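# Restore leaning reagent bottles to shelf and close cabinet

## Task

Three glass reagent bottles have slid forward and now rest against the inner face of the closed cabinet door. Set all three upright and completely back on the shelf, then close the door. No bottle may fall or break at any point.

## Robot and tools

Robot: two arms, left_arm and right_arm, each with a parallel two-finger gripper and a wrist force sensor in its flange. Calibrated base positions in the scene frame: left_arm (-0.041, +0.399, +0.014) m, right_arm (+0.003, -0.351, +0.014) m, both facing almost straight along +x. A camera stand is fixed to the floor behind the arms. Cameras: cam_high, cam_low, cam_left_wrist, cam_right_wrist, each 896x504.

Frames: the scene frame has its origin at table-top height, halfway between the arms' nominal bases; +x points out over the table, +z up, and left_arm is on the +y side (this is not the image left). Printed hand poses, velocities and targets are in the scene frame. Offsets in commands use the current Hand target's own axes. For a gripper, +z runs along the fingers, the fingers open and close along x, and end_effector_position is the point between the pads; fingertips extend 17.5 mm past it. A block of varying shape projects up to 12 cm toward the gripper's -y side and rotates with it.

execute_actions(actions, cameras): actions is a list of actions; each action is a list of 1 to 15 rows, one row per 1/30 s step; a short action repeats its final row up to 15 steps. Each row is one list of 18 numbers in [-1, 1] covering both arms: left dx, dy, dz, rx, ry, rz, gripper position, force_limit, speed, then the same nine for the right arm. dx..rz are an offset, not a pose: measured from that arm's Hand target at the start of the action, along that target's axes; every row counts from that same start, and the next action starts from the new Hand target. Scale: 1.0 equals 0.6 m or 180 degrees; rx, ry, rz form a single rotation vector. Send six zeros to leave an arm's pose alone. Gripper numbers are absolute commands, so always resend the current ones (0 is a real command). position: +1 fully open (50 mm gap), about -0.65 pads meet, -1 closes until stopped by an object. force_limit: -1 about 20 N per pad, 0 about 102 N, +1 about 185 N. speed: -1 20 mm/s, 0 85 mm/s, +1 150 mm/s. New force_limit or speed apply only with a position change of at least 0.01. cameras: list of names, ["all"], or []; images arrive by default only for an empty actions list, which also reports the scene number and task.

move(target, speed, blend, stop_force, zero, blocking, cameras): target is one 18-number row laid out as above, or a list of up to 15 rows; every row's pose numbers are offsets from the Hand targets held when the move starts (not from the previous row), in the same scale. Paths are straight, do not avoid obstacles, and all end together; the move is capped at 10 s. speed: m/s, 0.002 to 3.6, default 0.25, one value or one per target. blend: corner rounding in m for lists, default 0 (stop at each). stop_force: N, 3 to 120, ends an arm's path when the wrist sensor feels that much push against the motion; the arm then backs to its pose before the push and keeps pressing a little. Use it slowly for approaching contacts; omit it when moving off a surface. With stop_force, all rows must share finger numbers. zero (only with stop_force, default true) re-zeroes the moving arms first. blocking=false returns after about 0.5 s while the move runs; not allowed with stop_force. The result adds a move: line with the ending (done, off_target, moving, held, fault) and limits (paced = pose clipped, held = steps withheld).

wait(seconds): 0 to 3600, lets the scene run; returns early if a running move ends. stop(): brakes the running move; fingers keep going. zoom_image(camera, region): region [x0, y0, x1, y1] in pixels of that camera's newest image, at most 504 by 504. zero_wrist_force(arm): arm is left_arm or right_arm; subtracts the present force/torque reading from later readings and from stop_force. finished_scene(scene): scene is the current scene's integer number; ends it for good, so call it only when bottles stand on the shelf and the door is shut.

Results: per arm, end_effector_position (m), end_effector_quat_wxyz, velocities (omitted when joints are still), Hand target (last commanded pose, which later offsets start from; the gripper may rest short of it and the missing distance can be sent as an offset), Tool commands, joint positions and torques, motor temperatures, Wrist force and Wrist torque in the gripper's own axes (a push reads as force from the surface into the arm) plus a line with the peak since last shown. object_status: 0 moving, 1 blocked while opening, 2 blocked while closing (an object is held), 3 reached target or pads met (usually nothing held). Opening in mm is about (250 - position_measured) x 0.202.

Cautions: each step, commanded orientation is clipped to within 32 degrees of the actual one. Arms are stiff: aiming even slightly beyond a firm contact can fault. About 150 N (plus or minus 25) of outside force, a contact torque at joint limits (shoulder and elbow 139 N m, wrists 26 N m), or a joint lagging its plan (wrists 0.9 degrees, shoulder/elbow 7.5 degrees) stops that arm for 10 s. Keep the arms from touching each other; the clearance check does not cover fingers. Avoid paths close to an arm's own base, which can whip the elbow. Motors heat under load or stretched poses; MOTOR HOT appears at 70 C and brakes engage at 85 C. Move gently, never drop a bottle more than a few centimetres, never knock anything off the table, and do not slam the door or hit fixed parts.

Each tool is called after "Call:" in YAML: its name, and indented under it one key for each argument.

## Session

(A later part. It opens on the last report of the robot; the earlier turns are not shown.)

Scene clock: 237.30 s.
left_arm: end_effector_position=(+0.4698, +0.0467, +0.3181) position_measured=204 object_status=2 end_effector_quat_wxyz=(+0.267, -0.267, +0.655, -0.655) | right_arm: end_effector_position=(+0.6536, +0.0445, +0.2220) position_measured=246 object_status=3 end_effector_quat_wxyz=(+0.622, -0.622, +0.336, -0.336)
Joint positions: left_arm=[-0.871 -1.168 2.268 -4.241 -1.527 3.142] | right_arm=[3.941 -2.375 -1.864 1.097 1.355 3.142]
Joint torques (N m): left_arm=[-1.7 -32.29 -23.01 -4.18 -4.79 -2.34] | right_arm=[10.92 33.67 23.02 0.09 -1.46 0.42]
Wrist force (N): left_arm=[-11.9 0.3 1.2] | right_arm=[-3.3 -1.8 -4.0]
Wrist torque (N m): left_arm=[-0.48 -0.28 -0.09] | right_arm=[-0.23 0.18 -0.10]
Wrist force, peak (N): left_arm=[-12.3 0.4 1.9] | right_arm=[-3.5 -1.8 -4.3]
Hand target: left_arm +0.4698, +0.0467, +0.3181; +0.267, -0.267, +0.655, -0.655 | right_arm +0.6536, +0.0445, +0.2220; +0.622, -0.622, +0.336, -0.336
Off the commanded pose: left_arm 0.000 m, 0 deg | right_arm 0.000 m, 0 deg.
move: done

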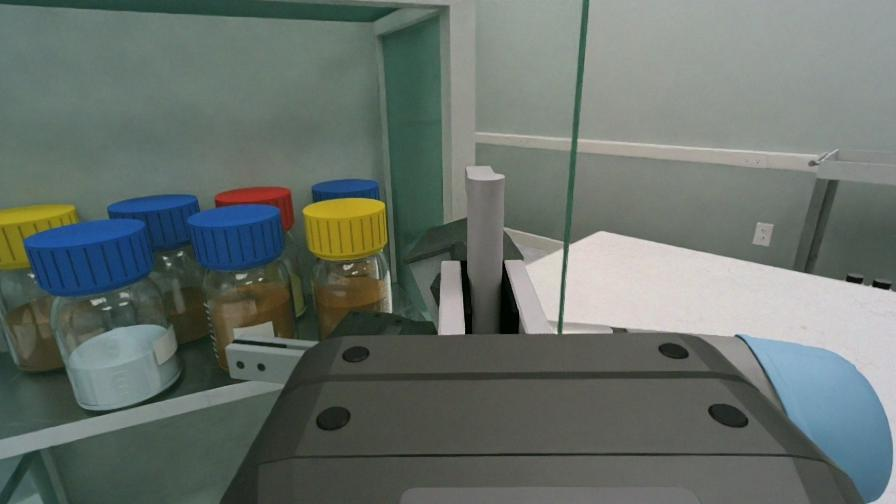

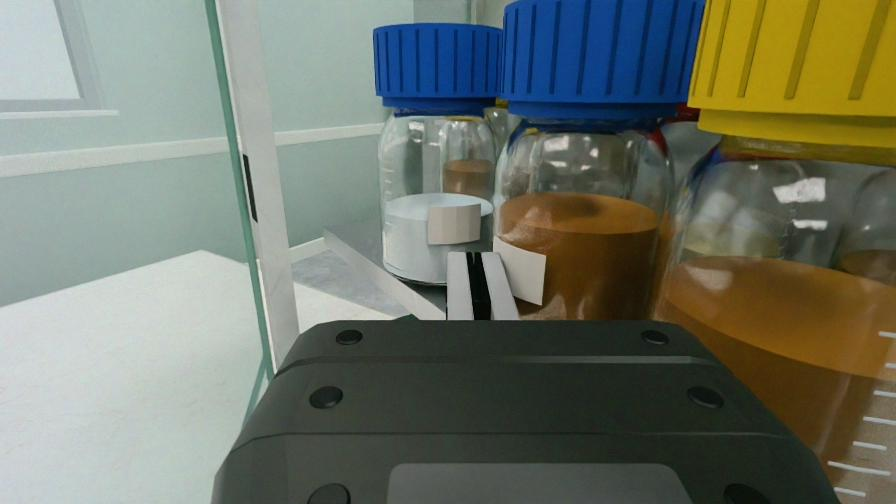

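Call:
move:
  target:
    - [0,0,0,0,0,0,-1,-0.7,-0.5,-0.0461,0,-0.0379,0,-0.0889,0,-0.62,0,-0.5]
    - [0,0,0,0,0,0,-1,-0.7,-0.5,-0.0232,0,-0.118,0,-0.0889,0,-0.62,0,-0.5]
  speed: [0.08,0.12]
  blend: [0.01,0]
  cameras: ["cam_left_wrist","cam_right_wrist"]

Scene clock: 241.47 s.
left_arm: end_effector_position=(+0.4698, +0.0467, +0.3181) position_measured=204 object_status=2 end_effector_quat_wxyz=(+0.267, -0.267, +0.655, -0.655) | right_arm: end_effector_position=(+0.5869, +0.0174, +0.2220) position_measured=246 object_status=3 end_effector_quat_wxyz=(+0.663, -0.663, +0.246, -0.246)
Joint positions: left_arm=[-0.871 -1.168 2.268 -4.241 -1.527 3.142] | right_arm=[3.839 -2.318 -2.028 1.204 1.737 3.142]
Joint torques (N m): left_arm=[-1.65 -30 -23.5 -3.79 -4.74 -2.31] | right_arm=[-11.23 56.95 2.2 4.86 1.31 -1.32]
Wrist force (N): left_arm=[-11.8 0.5 1.8] | right_arm=[-2.1 -1.8 -3.7]
Wrist torque (N m): left_arm=[-0.46 -0.30 -0.08] | right_arm=[-0.26 0.17 -0.13]
Wrist force, peak (N): left_arm=[-12.5 0.0 1.6] | right_arm=[-3.6 -1.9 -4.2]
Hand target: left_arm +0.4698, +0.0467, +0.3181; +0.267, -0.267, +0.655, -0.655 | right_arm +0.5868, +0.0173, +0.2220; +0.663, -0.663, +0.246, -0.246
Off the commanded pose: left_arm 0.000 m, 0 deg | right_arm 0.000 m, 0 deg.
move: done

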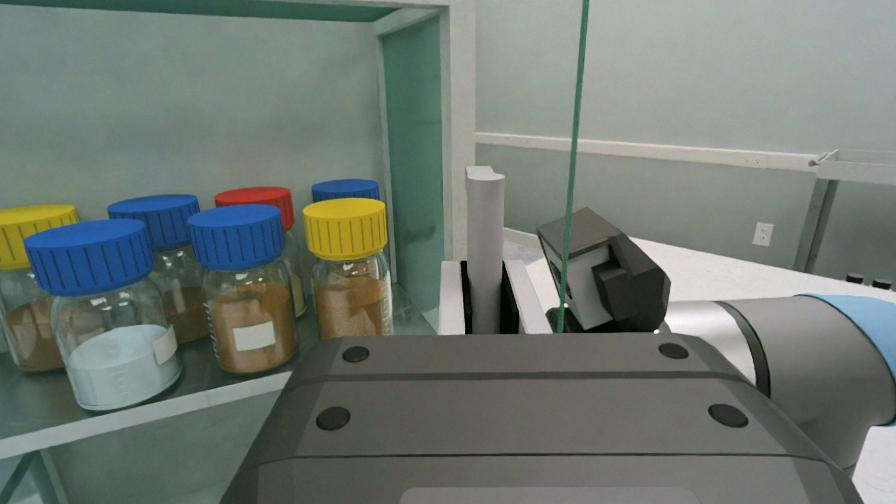

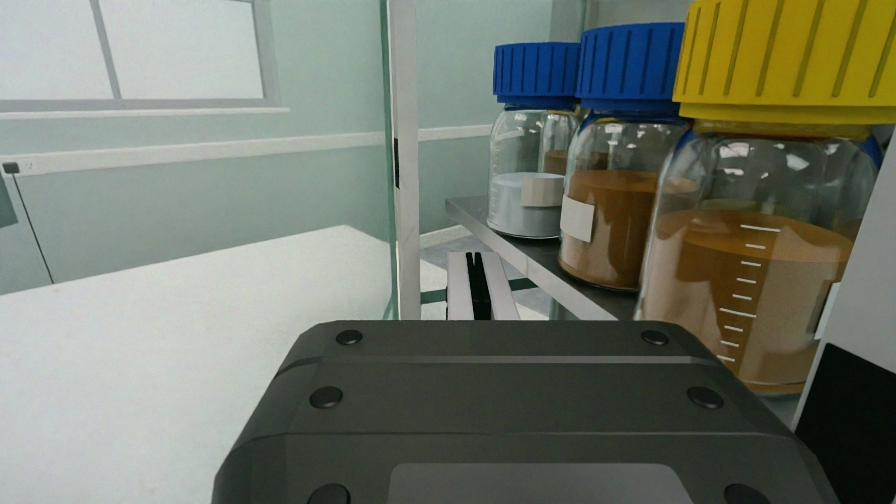

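Call:
zoom_image:
  camera: "cam_right_wrist"
  region: [430, 150, 830, 420]

Call:
zoom_image:
  camera: "cam_left_wrist"
  region: [0, 190, 440, 460]

Scaled by 1.260.

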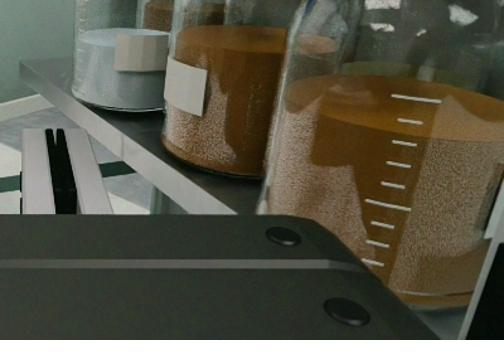

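Scaled by 1.145.

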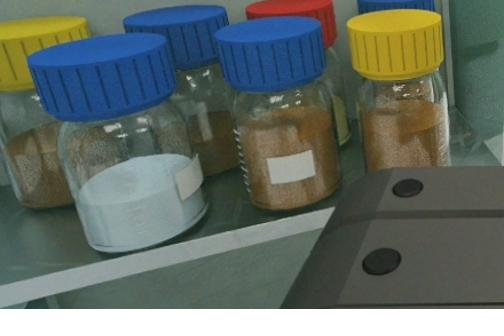

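Call:
zoom_image:
  camera: "cam_right_wrist"
  region: [440, 180, 660, 330]

Call:
zoom_image:
  camera: "cam_left_wrist"
  region: [0, 330, 320, 460]

Scaled by 2.291.

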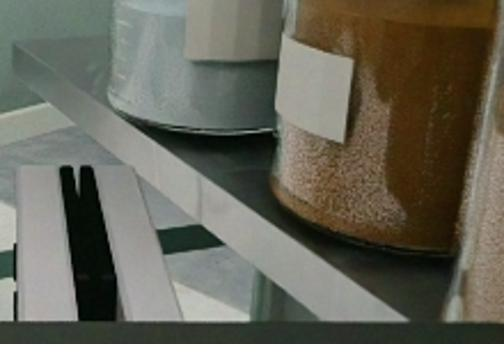

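Scaled by 1.575.

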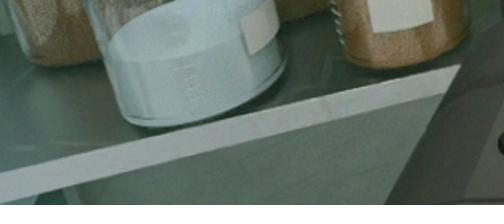

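Call:
move:
  target: [0,0,0,0,0,0,-1,-0.7,-0.5,0,0,-0.42,0,0,0,-0.62,0,-0.5]
  speed: 0.25

Call:
move:
  target:
    - [0.00385,0,0.0363,0,-0.02417,0,-1,-0.7,-0.5,0,0,0,0,0,0,-0.62,0,-0.5]
    - [0.00438,0,0.0636,0,-0.0425,0,-1,-0.7,-0.5,0,0,0,0,0,0,-0.62,0,-0.5]
  speed: 0.05
  blend: [0.003,0]
  cameras: ["cam_left_wrist","cam_right_wrist"]

Scene clock: 246.57 s.
left_arm: end_effector_position=(+0.4698, +0.0467, +0.3181) position_measured=204 object_status=2 end_effector_quat_wxyz=(+0.267, -0.267, +0.655, -0.655) | right_arm: end_effector_position=(+0.4225, -0.1736, +0.2221) position_measured=246 object_status=3 end_effector_quat_wxyz=(+0.663, -0.663, +0.246, -0.246)
Joint positions: left_arm=[-0.871 -1.168 2.268 -4.241 -1.527 3.142] | right_arm=[3.629 -2.234 -2.602 1.694 1.947 3.142]
Joint torques (N m): left_arm=[-1.88 -27.12 -23.72 -3.66 -4.85 -2.31] | right_arm=[-13.12 13.24 -10.66 4.72 1.29 1.44]
Wrist force (N): left_arm=[-11.9 0.2 1.8] | right_arm=[-2.2 -1.4 -3.7]
Wrist torque (N m): left_arm=[-0.49 -0.28 -0.09] | right_arm=[-0.18 0.14 -0.22]
Wrist force, peak (N): left_arm=[-12.3 0.3 1.2] | right_arm=[-2.3 -1.5 -5.2]
Hand target: left_arm +0.4698, +0.0467, +0.3181; +0.267, -0.267, +0.655, -0.655 | right_arm +0.4224, -0.1737, +0.2221; +0.663, -0.663, +0.246, -0.246
Off the commanded pose: left_arm 0.000 m, 0 deg | right_arm 0.000 m, 0 deg.
move: done

Scene clock: 248.40 s.
left_arm: end_effector_position=(+0.4946, +0.0176, +0.3181) position_measured=204 object_status=2 end_effector_quat_wxyz=(+0.310, -0.310, +0.635, -0.636) end_effector_velocity=(+0.001, +0.000, +0.001) end_effector_angular_velocity=(-0.001, +0.000, +0.004) | right_arm: end_effector_position=(+0.4224, -0.1737, +0.2221) position_measured=246 object_status=3 end_effector_quat_wxyz=(+0.663, -0.663, +0.246, -0.246)
Joint positions: left_arm=[-0.964 -1.124 2.182 -4.2 -1.302 3.142] | right_arm=[3.629 -2.234 -2.602 1.695 1.947 3.142]
Joint velocities: left_arm=[-0.001 0.001 -0.003 0.001 0.005 -0.001] | right_arm=[within noise]
Joint torques (N m): left_arm=[-32.07 -24.35 -29.24 -0.17 -7.52 1.36] | right_arm=[-11.31 13.25 -10.36 4.78 1.22 1.37]
Wrist force (N): left_arm=[-35.6 3.8 4.5] | right_arm=[-2.2 -1.3 -3.7]
Wrist torque (N m): left_arm=[-0.47 -0.39 -0.07] | right_arm=[-0.17 0.14 -0.22]
Wrist force, peak (N): left_arm=[-35.6 3.8 4.5] | right_arm=[-2.5 -1.3 -3.9]
Hand target: left_arm +0.4946, +0.0175, +0.3181; +0.310, -0.310, +0.635, -0.636 | right_arm +0.4224, -0.1737, +0.2221; +0.663, -0.663, +0.246, -0.246
Off the commanded pose: left_arm 0.000 m, 0 deg | right_arm 0.000 m, 0 deg.
move: done

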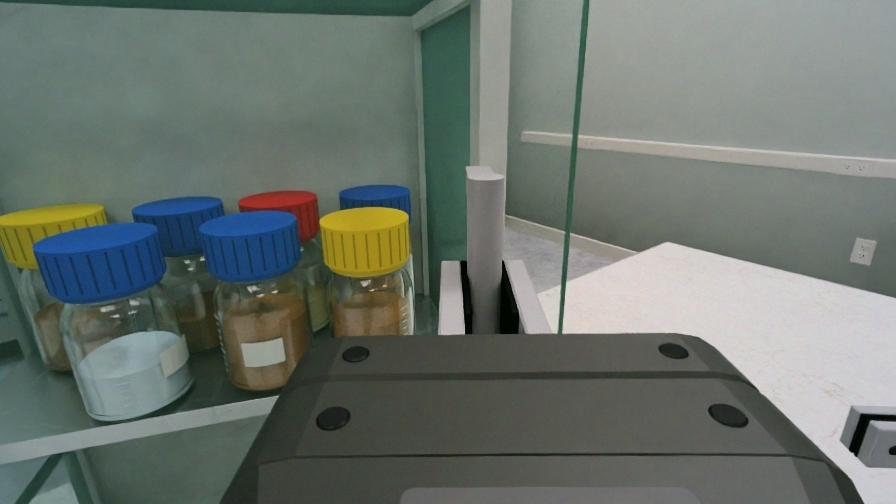

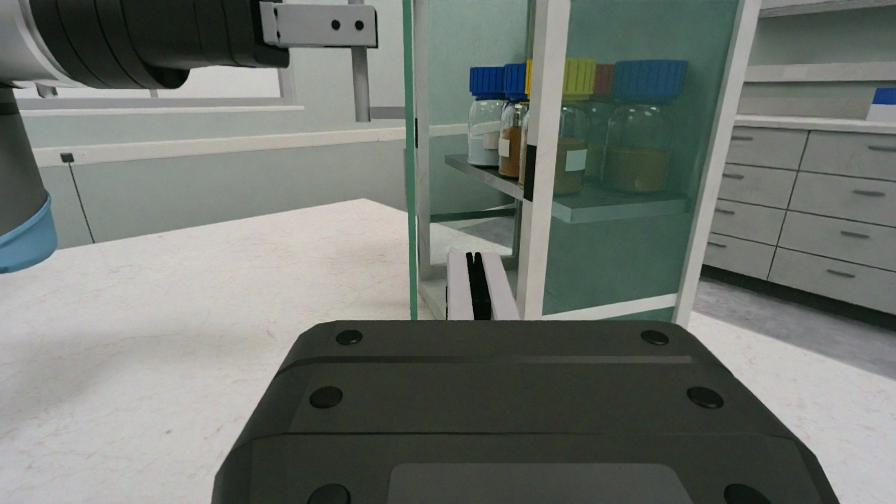

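Call:
move:
  target:
    - [-0.0018,0,0,0,0,0,-1,-0.7,-0.5,0,0,0,0,0,0,-0.62,0,-0.5]
    - [0.00067,0,0.0422,0,-0.02778,0,-1,-0.7,-0.5,0,0,0,0,0,0,-0.62,0,-0.5]
  speed: 0.05
  blend: [0.001,0]

Scene clock: 250.33 s.
left_arm: end_effector_position=(+0.5143, +0.0017, +0.3181) position_measured=204 object_status=2 end_effector_quat_wxyz=(+0.338, -0.338, +0.621, -0.621) | right_arm: end_effector_position=(+0.4224, -0.1737, +0.2221) position_measured=246 object_status=3 end_effector_quat_wxyz=(+0.663, -0.663, +0.246, -0.246)
Joint positions: left_arm=[-1.001 -1.086 2.108 -4.163 -1.177 3.142] | right_arm=[3.629 -2.234 -2.602 1.695 1.947 3.142]
Joint torques (N m): left_arm=[1.86 -24.97 -25.54 0.09 4.65 1.84] | right_arm=[-11.4 13.94 -10.14 4.67 1.34 1.43]
Wrist force (N): left_arm=[13.4 -1.1 -0.8] | right_arm=[-2.2 -1.3 -3.9]
Wrist torque (N m): left_arm=[-0.56 -0.11 -0.07] | right_arm=[-0.17 0.14 -0.23]
Wrist force, peak (N): left_arm=[-36.1 4.1 4.3] | right_arm=[-2.5 -1.4 -4.0]
Hand target: left_arm +0.5143, +0.0017, +0.3181; +0.338, -0.338, +0.621, -0.621 | right_arm +0.4224, -0.1737, +0.2221; +0.663, -0.663, +0.246, -0.246
Off the commanded pose: left_arm 0.000 m, 0 deg | right_arm 0.000 m, 0 deg.
move: done; blend cut to 0.0005 m at target 1

Call:
move:
  target: [0.0038,0,0.0422,0,-0.02778,0,-1,-0.7,-0.5,0,0,0,0,0,0,-0.62,0,-0.5]
  speed: 0.05
  cameras: ["cam_left_wrist","cam_right_wrist"]

Scene clock: 252.03 s.
left_arm: end_effector_position=(+0.5343, -0.0140, +0.3181) position_measured=204 object_status=2 end_effector_quat_wxyz=(+0.364, -0.364, +0.606, -0.606) | right_arm: end_effector_position=(+0.4224, -0.1737, +0.2221) position_measured=246 object_status=3 end_effector_quat_wxyz=(+0.663, -0.663, +0.246, -0.246)
Joint positions: left_arm=[-1.031 -1.043 2.022 -4.121 -1.06 3.142] | right_arm=[3.629 -2.234 -2.602 1.695 1.947 3.142]
Joint torques (N m): left_arm=[-5.05 -27.29 -29.01 0.3 2.01 1.86] | right_arm=[-11.53 13.84 -10 4.74 1.31 1.37]
Wrist force (N): left_arm=[0.7 -1.2 -0.1] | right_arm=[-2.0 -1.3 -3.7]
Wrist torque (N m): left_arm=[-0.67 0.10 -0.06] | right_arm=[-0.17 0.12 -0.22]
Wrist force, peak (N): left_arm=[15.8 -1.5 -1.4] | right_arm=[-2.3 -1.4 -3.9]
Hand target: left_arm +0.5343, -0.0140, +0.3181; +0.364, -0.364, +0.606, -0.606 | right_arm +0.4224, -0.1737, +0.2221; +0.663, -0.663, +0.246, -0.246
Off the commanded pose: left_arm 0.000 m, 0 deg | right_arm 0.000 m, 0 deg.
move: done

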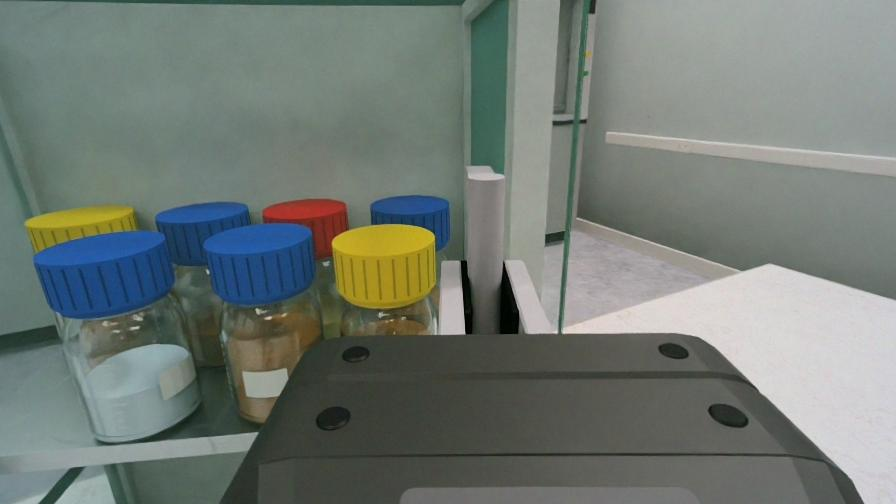

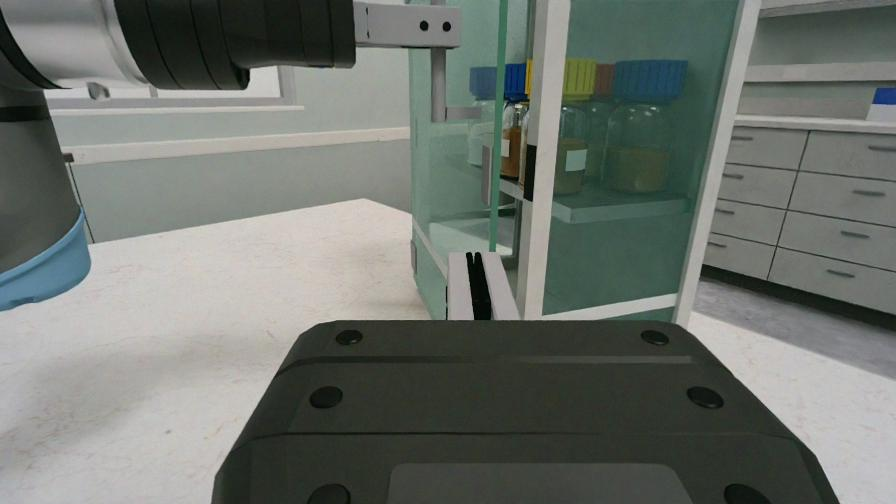

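Call:
move:
  target: [0.0026,0,0.0282,0,-0.01861,0,-1,-0.7,-0.5,0,0,0,0,0,0,-0.62,0,-0.5]
  speed: 0.04
  cameras: ["cam_left_wrist","cam_right_wrist"]

Scene clock: 253.67 s.
left_arm: end_effector_position=(+0.5485, -0.0233, +0.3181) position_measured=204 object_status=2 end_effector_quat_wxyz=(+0.382, -0.382, +0.595, -0.595) | right_arm: end_effector_position=(+0.4224, -0.1737, +0.2221) position_measured=246 object_status=3 end_effector_quat_wxyz=(+0.663, -0.663, +0.246, -0.246)
Joint positions: left_arm=[-1.044 -1.011 1.959 -4.09 -0.988 3.142] | right_arm=[3.629 -2.234 -2.602 1.695 1.947 3.142]
Joint torques (N m): left_arm=[-7.65 -27.99 -28.67 0.44 1.29 1.59] | right_arm=[-11.21 13.81 -9.82 4.67 1.28 1.39]
Wrist force (N): left_arm=[-1.4 -0.7 1.8] | right_arm=[-2.5 -1.5 -3.6]
Wrist torque (N m): left_arm=[-0.57 0.07 -0.07] | right_arm=[-0.20 0.19 -0.22]
Wrist force, peak (N): left_arm=[2.6 -1.1 -0.2] | right_arm=[-2.4 -1.5 -3.9]
Hand target: left_arm +0.5485, -0.0233, +0.3182; +0.382, -0.382, +0.595, -0.595 | right_arm +0.4224, -0.1737, +0.2221; +0.663, -0.663, +0.246, -0.246
Off the commanded pose: left_arm 0.000 m, 0 deg | right_arm 0.000 m, 0 deg.
move: done

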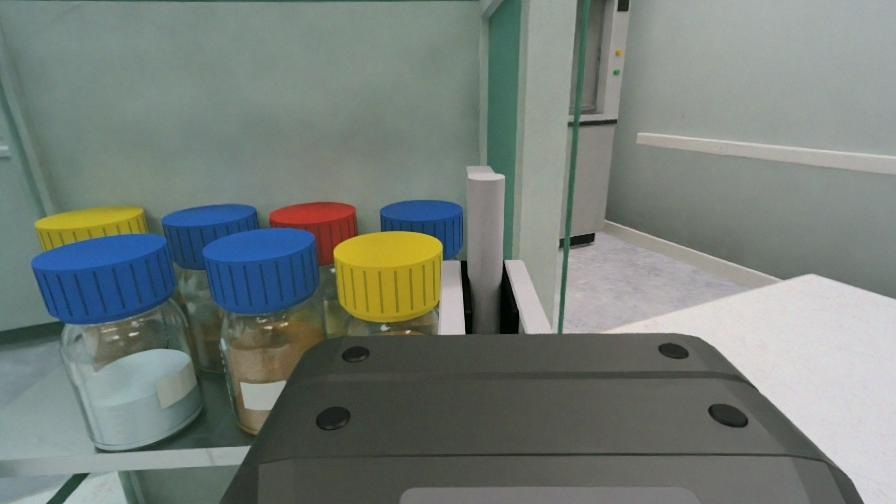

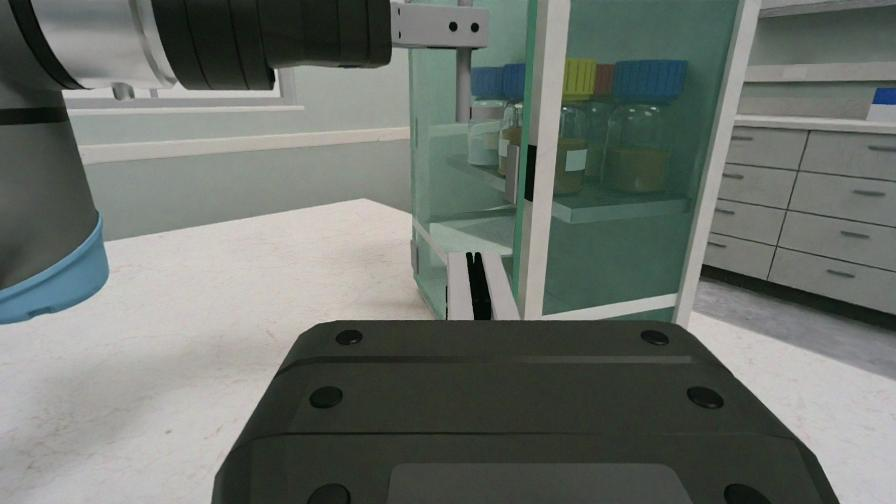

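Call:
move:
  target: [0.001,0,0.0118,0,-0.0075,0,-1,-0.7,-0.5,0,0,0,0,0,0,-0.62,0,-0.5]
  speed: 0.01
  stop_force: 12
  cameras: ["cam_right_wrist"]

Scene clock: 256.17 s.
left_arm: end_effector_position=(+0.5539, -0.0263, +0.3181) position_measured=204 object_status=2 end_effector_quat_wxyz=(+0.388, -0.388, +0.591, -0.591) | right_arm: end_effector_position=(+0.4224, -0.1737, +0.2221) position_measured=246 object_status=3 end_effector_quat_wxyz=(+0.663, -0.663, +0.246, -0.246)
Joint positions: left_arm=[-1.047 -0.999 1.936 -4.078 -0.964 3.142] | right_arm=[3.629 -2.234 -2.602 1.695 1.947 3.142]
Joint torques (N m): left_arm=[-4.55 -53.46 -6.18 -4.09 -1.28 1.73] | right_arm=[-11.53 13.54 -9.94 4.65 1.3 1.44]
Wrist force (N): left_arm=[0.8 -2.0 -10.0] | right_arm=[-2.2 -1.2 -3.5]
Wrist torque (N m): left_arm=[-0.61 0.10 -0.06] | right_arm=[-0.16 0.14 -0.22]
Wrist force, peak (N): left_arm=[-1.0 -0.1 -14.2] | right_arm=[-2.5 -1.3 -4.0]
Hand target: left_arm +0.5539, -0.0263, +0.3182; +0.388, -0.388, +0.591, -0.591 (not the last commanded pose) | right_arm +0.4224, -0.1737, +0.2221; +0.663, -0.663, +0.246, -0.246
Off the commanded pose: left_arm 0.001 m, 0 deg | right_arm 0.000 m, 0 deg.
move: contact (left_arm)

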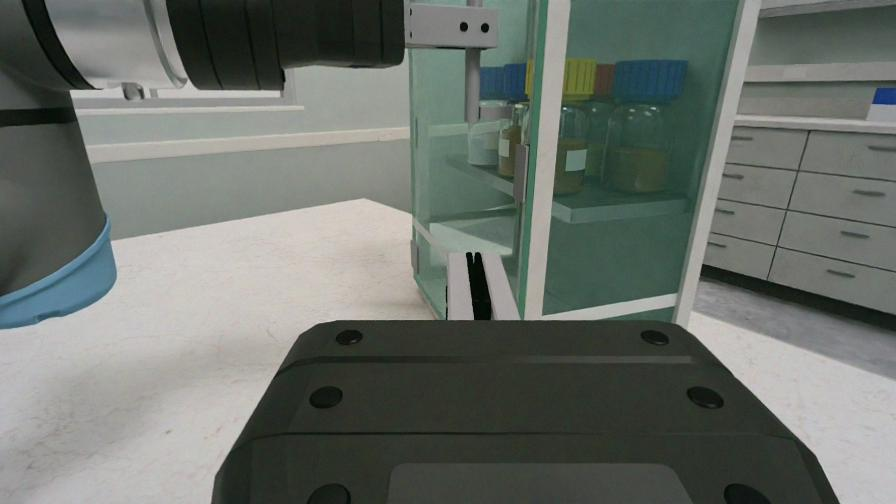

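Call:
move:
  target:
    - [0,0,0,0,0,0,0.6,-0.7,-0.3,0,0,0,0,0,0,-0.62,0,-0.5]
    - [0,0,-0.15,0,0,0,0.6,-0.7,-0.3,0,0,0,0,0,0,-0.62,0,-0.5]
  speed: [0.05,0.12]
  cameras: ["cam_left_wrist","cam_right_wrist"]

Scene clock: 258.67 s.
left_arm: end_effector_position=(+0.4714, +0.0094, +0.3181) position_measured=63 object_status=3 end_effector_quat_wxyz=(+0.388, -0.388, +0.591, -0.591) | right_arm: end_effector_position=(+0.4224, -0.1737, +0.2221) position_measured=246 object_status=3 end_effector_quat_wxyz=(+0.663, -0.663, +0.246, -0.246)
Joint positions: left_arm=[-1.182 -1.127 2.188 -4.203 -0.83 3.142] | right_arm=[3.629 -2.234 -2.602 1.695 1.947 3.142]
Joint torques (N m): left_arm=[-7.02 -45.73 -1.81 -4.78 1.38 2.32] | right_arm=[-11.74 14.42 -9.41 4.61 1.19 1.32]
Wrist force (N): left_arm=[-0.1 -1.5 0.0] | right_arm=[-2.4 -1.4 -4.0]
Wrist torque (N m): left_arm=[-0.63 0.06 -0.08] | right_arm=[-0.18 0.18 -0.22]
Wrist force, peak (N): left_arm=[0.7 -1.9 -10.3] | right_arm=[-2.5 -1.4 -3.9]
Hand target: left_arm +0.4713, +0.0094, +0.3181; +0.388, -0.388, +0.591, -0.591 | right_arm +0.4224, -0.1737, +0.2221; +0.663, -0.663, +0.246, -0.246
Off the commanded pose: left_arm 0.000 m, 0 deg | right_arm 0.000 m, 0 deg.
move: done

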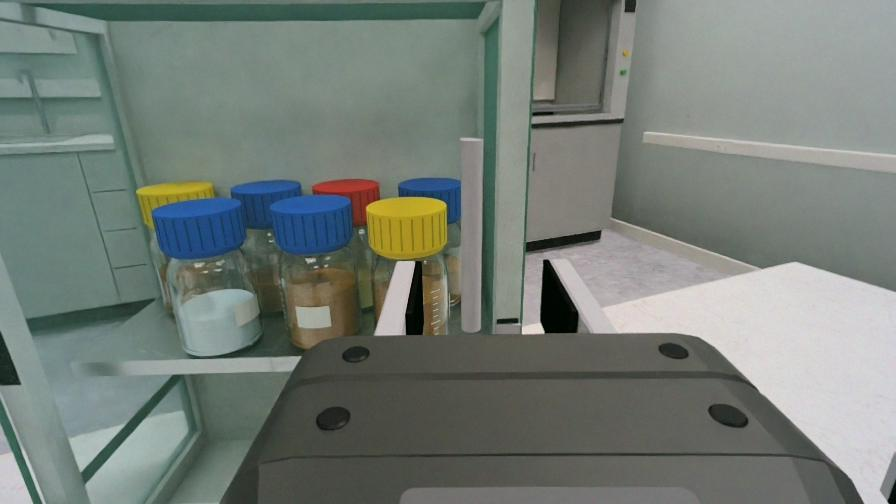

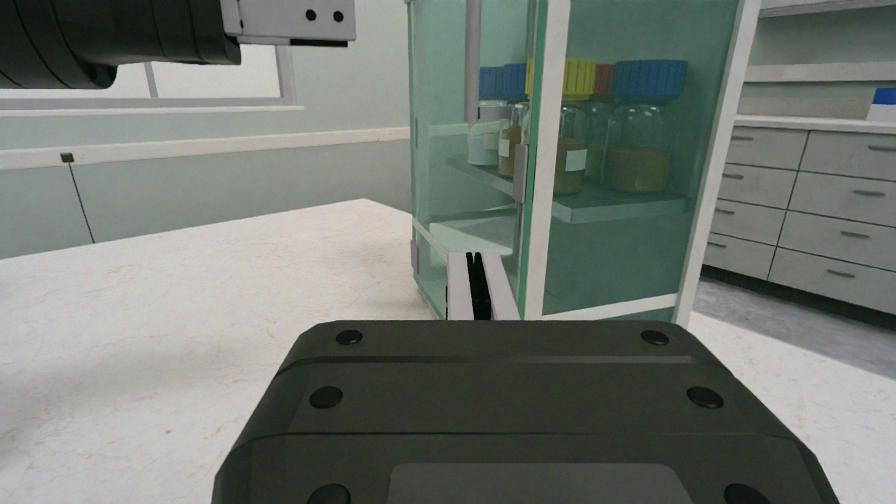

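Call:
zoom_image:
  camera: "cam_left_wrist"
  region: [70, 170, 520, 400]

Call:
zoom_image:
  camera: "cam_right_wrist"
  region: [400, 30, 760, 320]

Scaled by 1.120.

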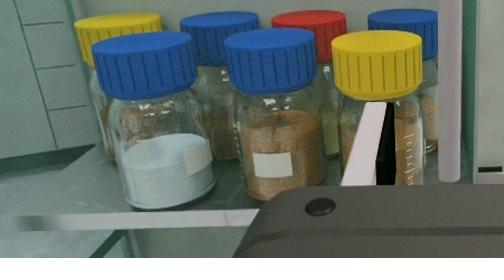

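Scaled by 1.400.

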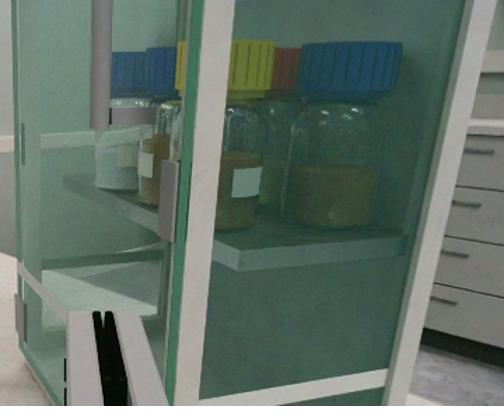

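Call:
finished_scene:
  scene: 1

The scene is finished: the task was done.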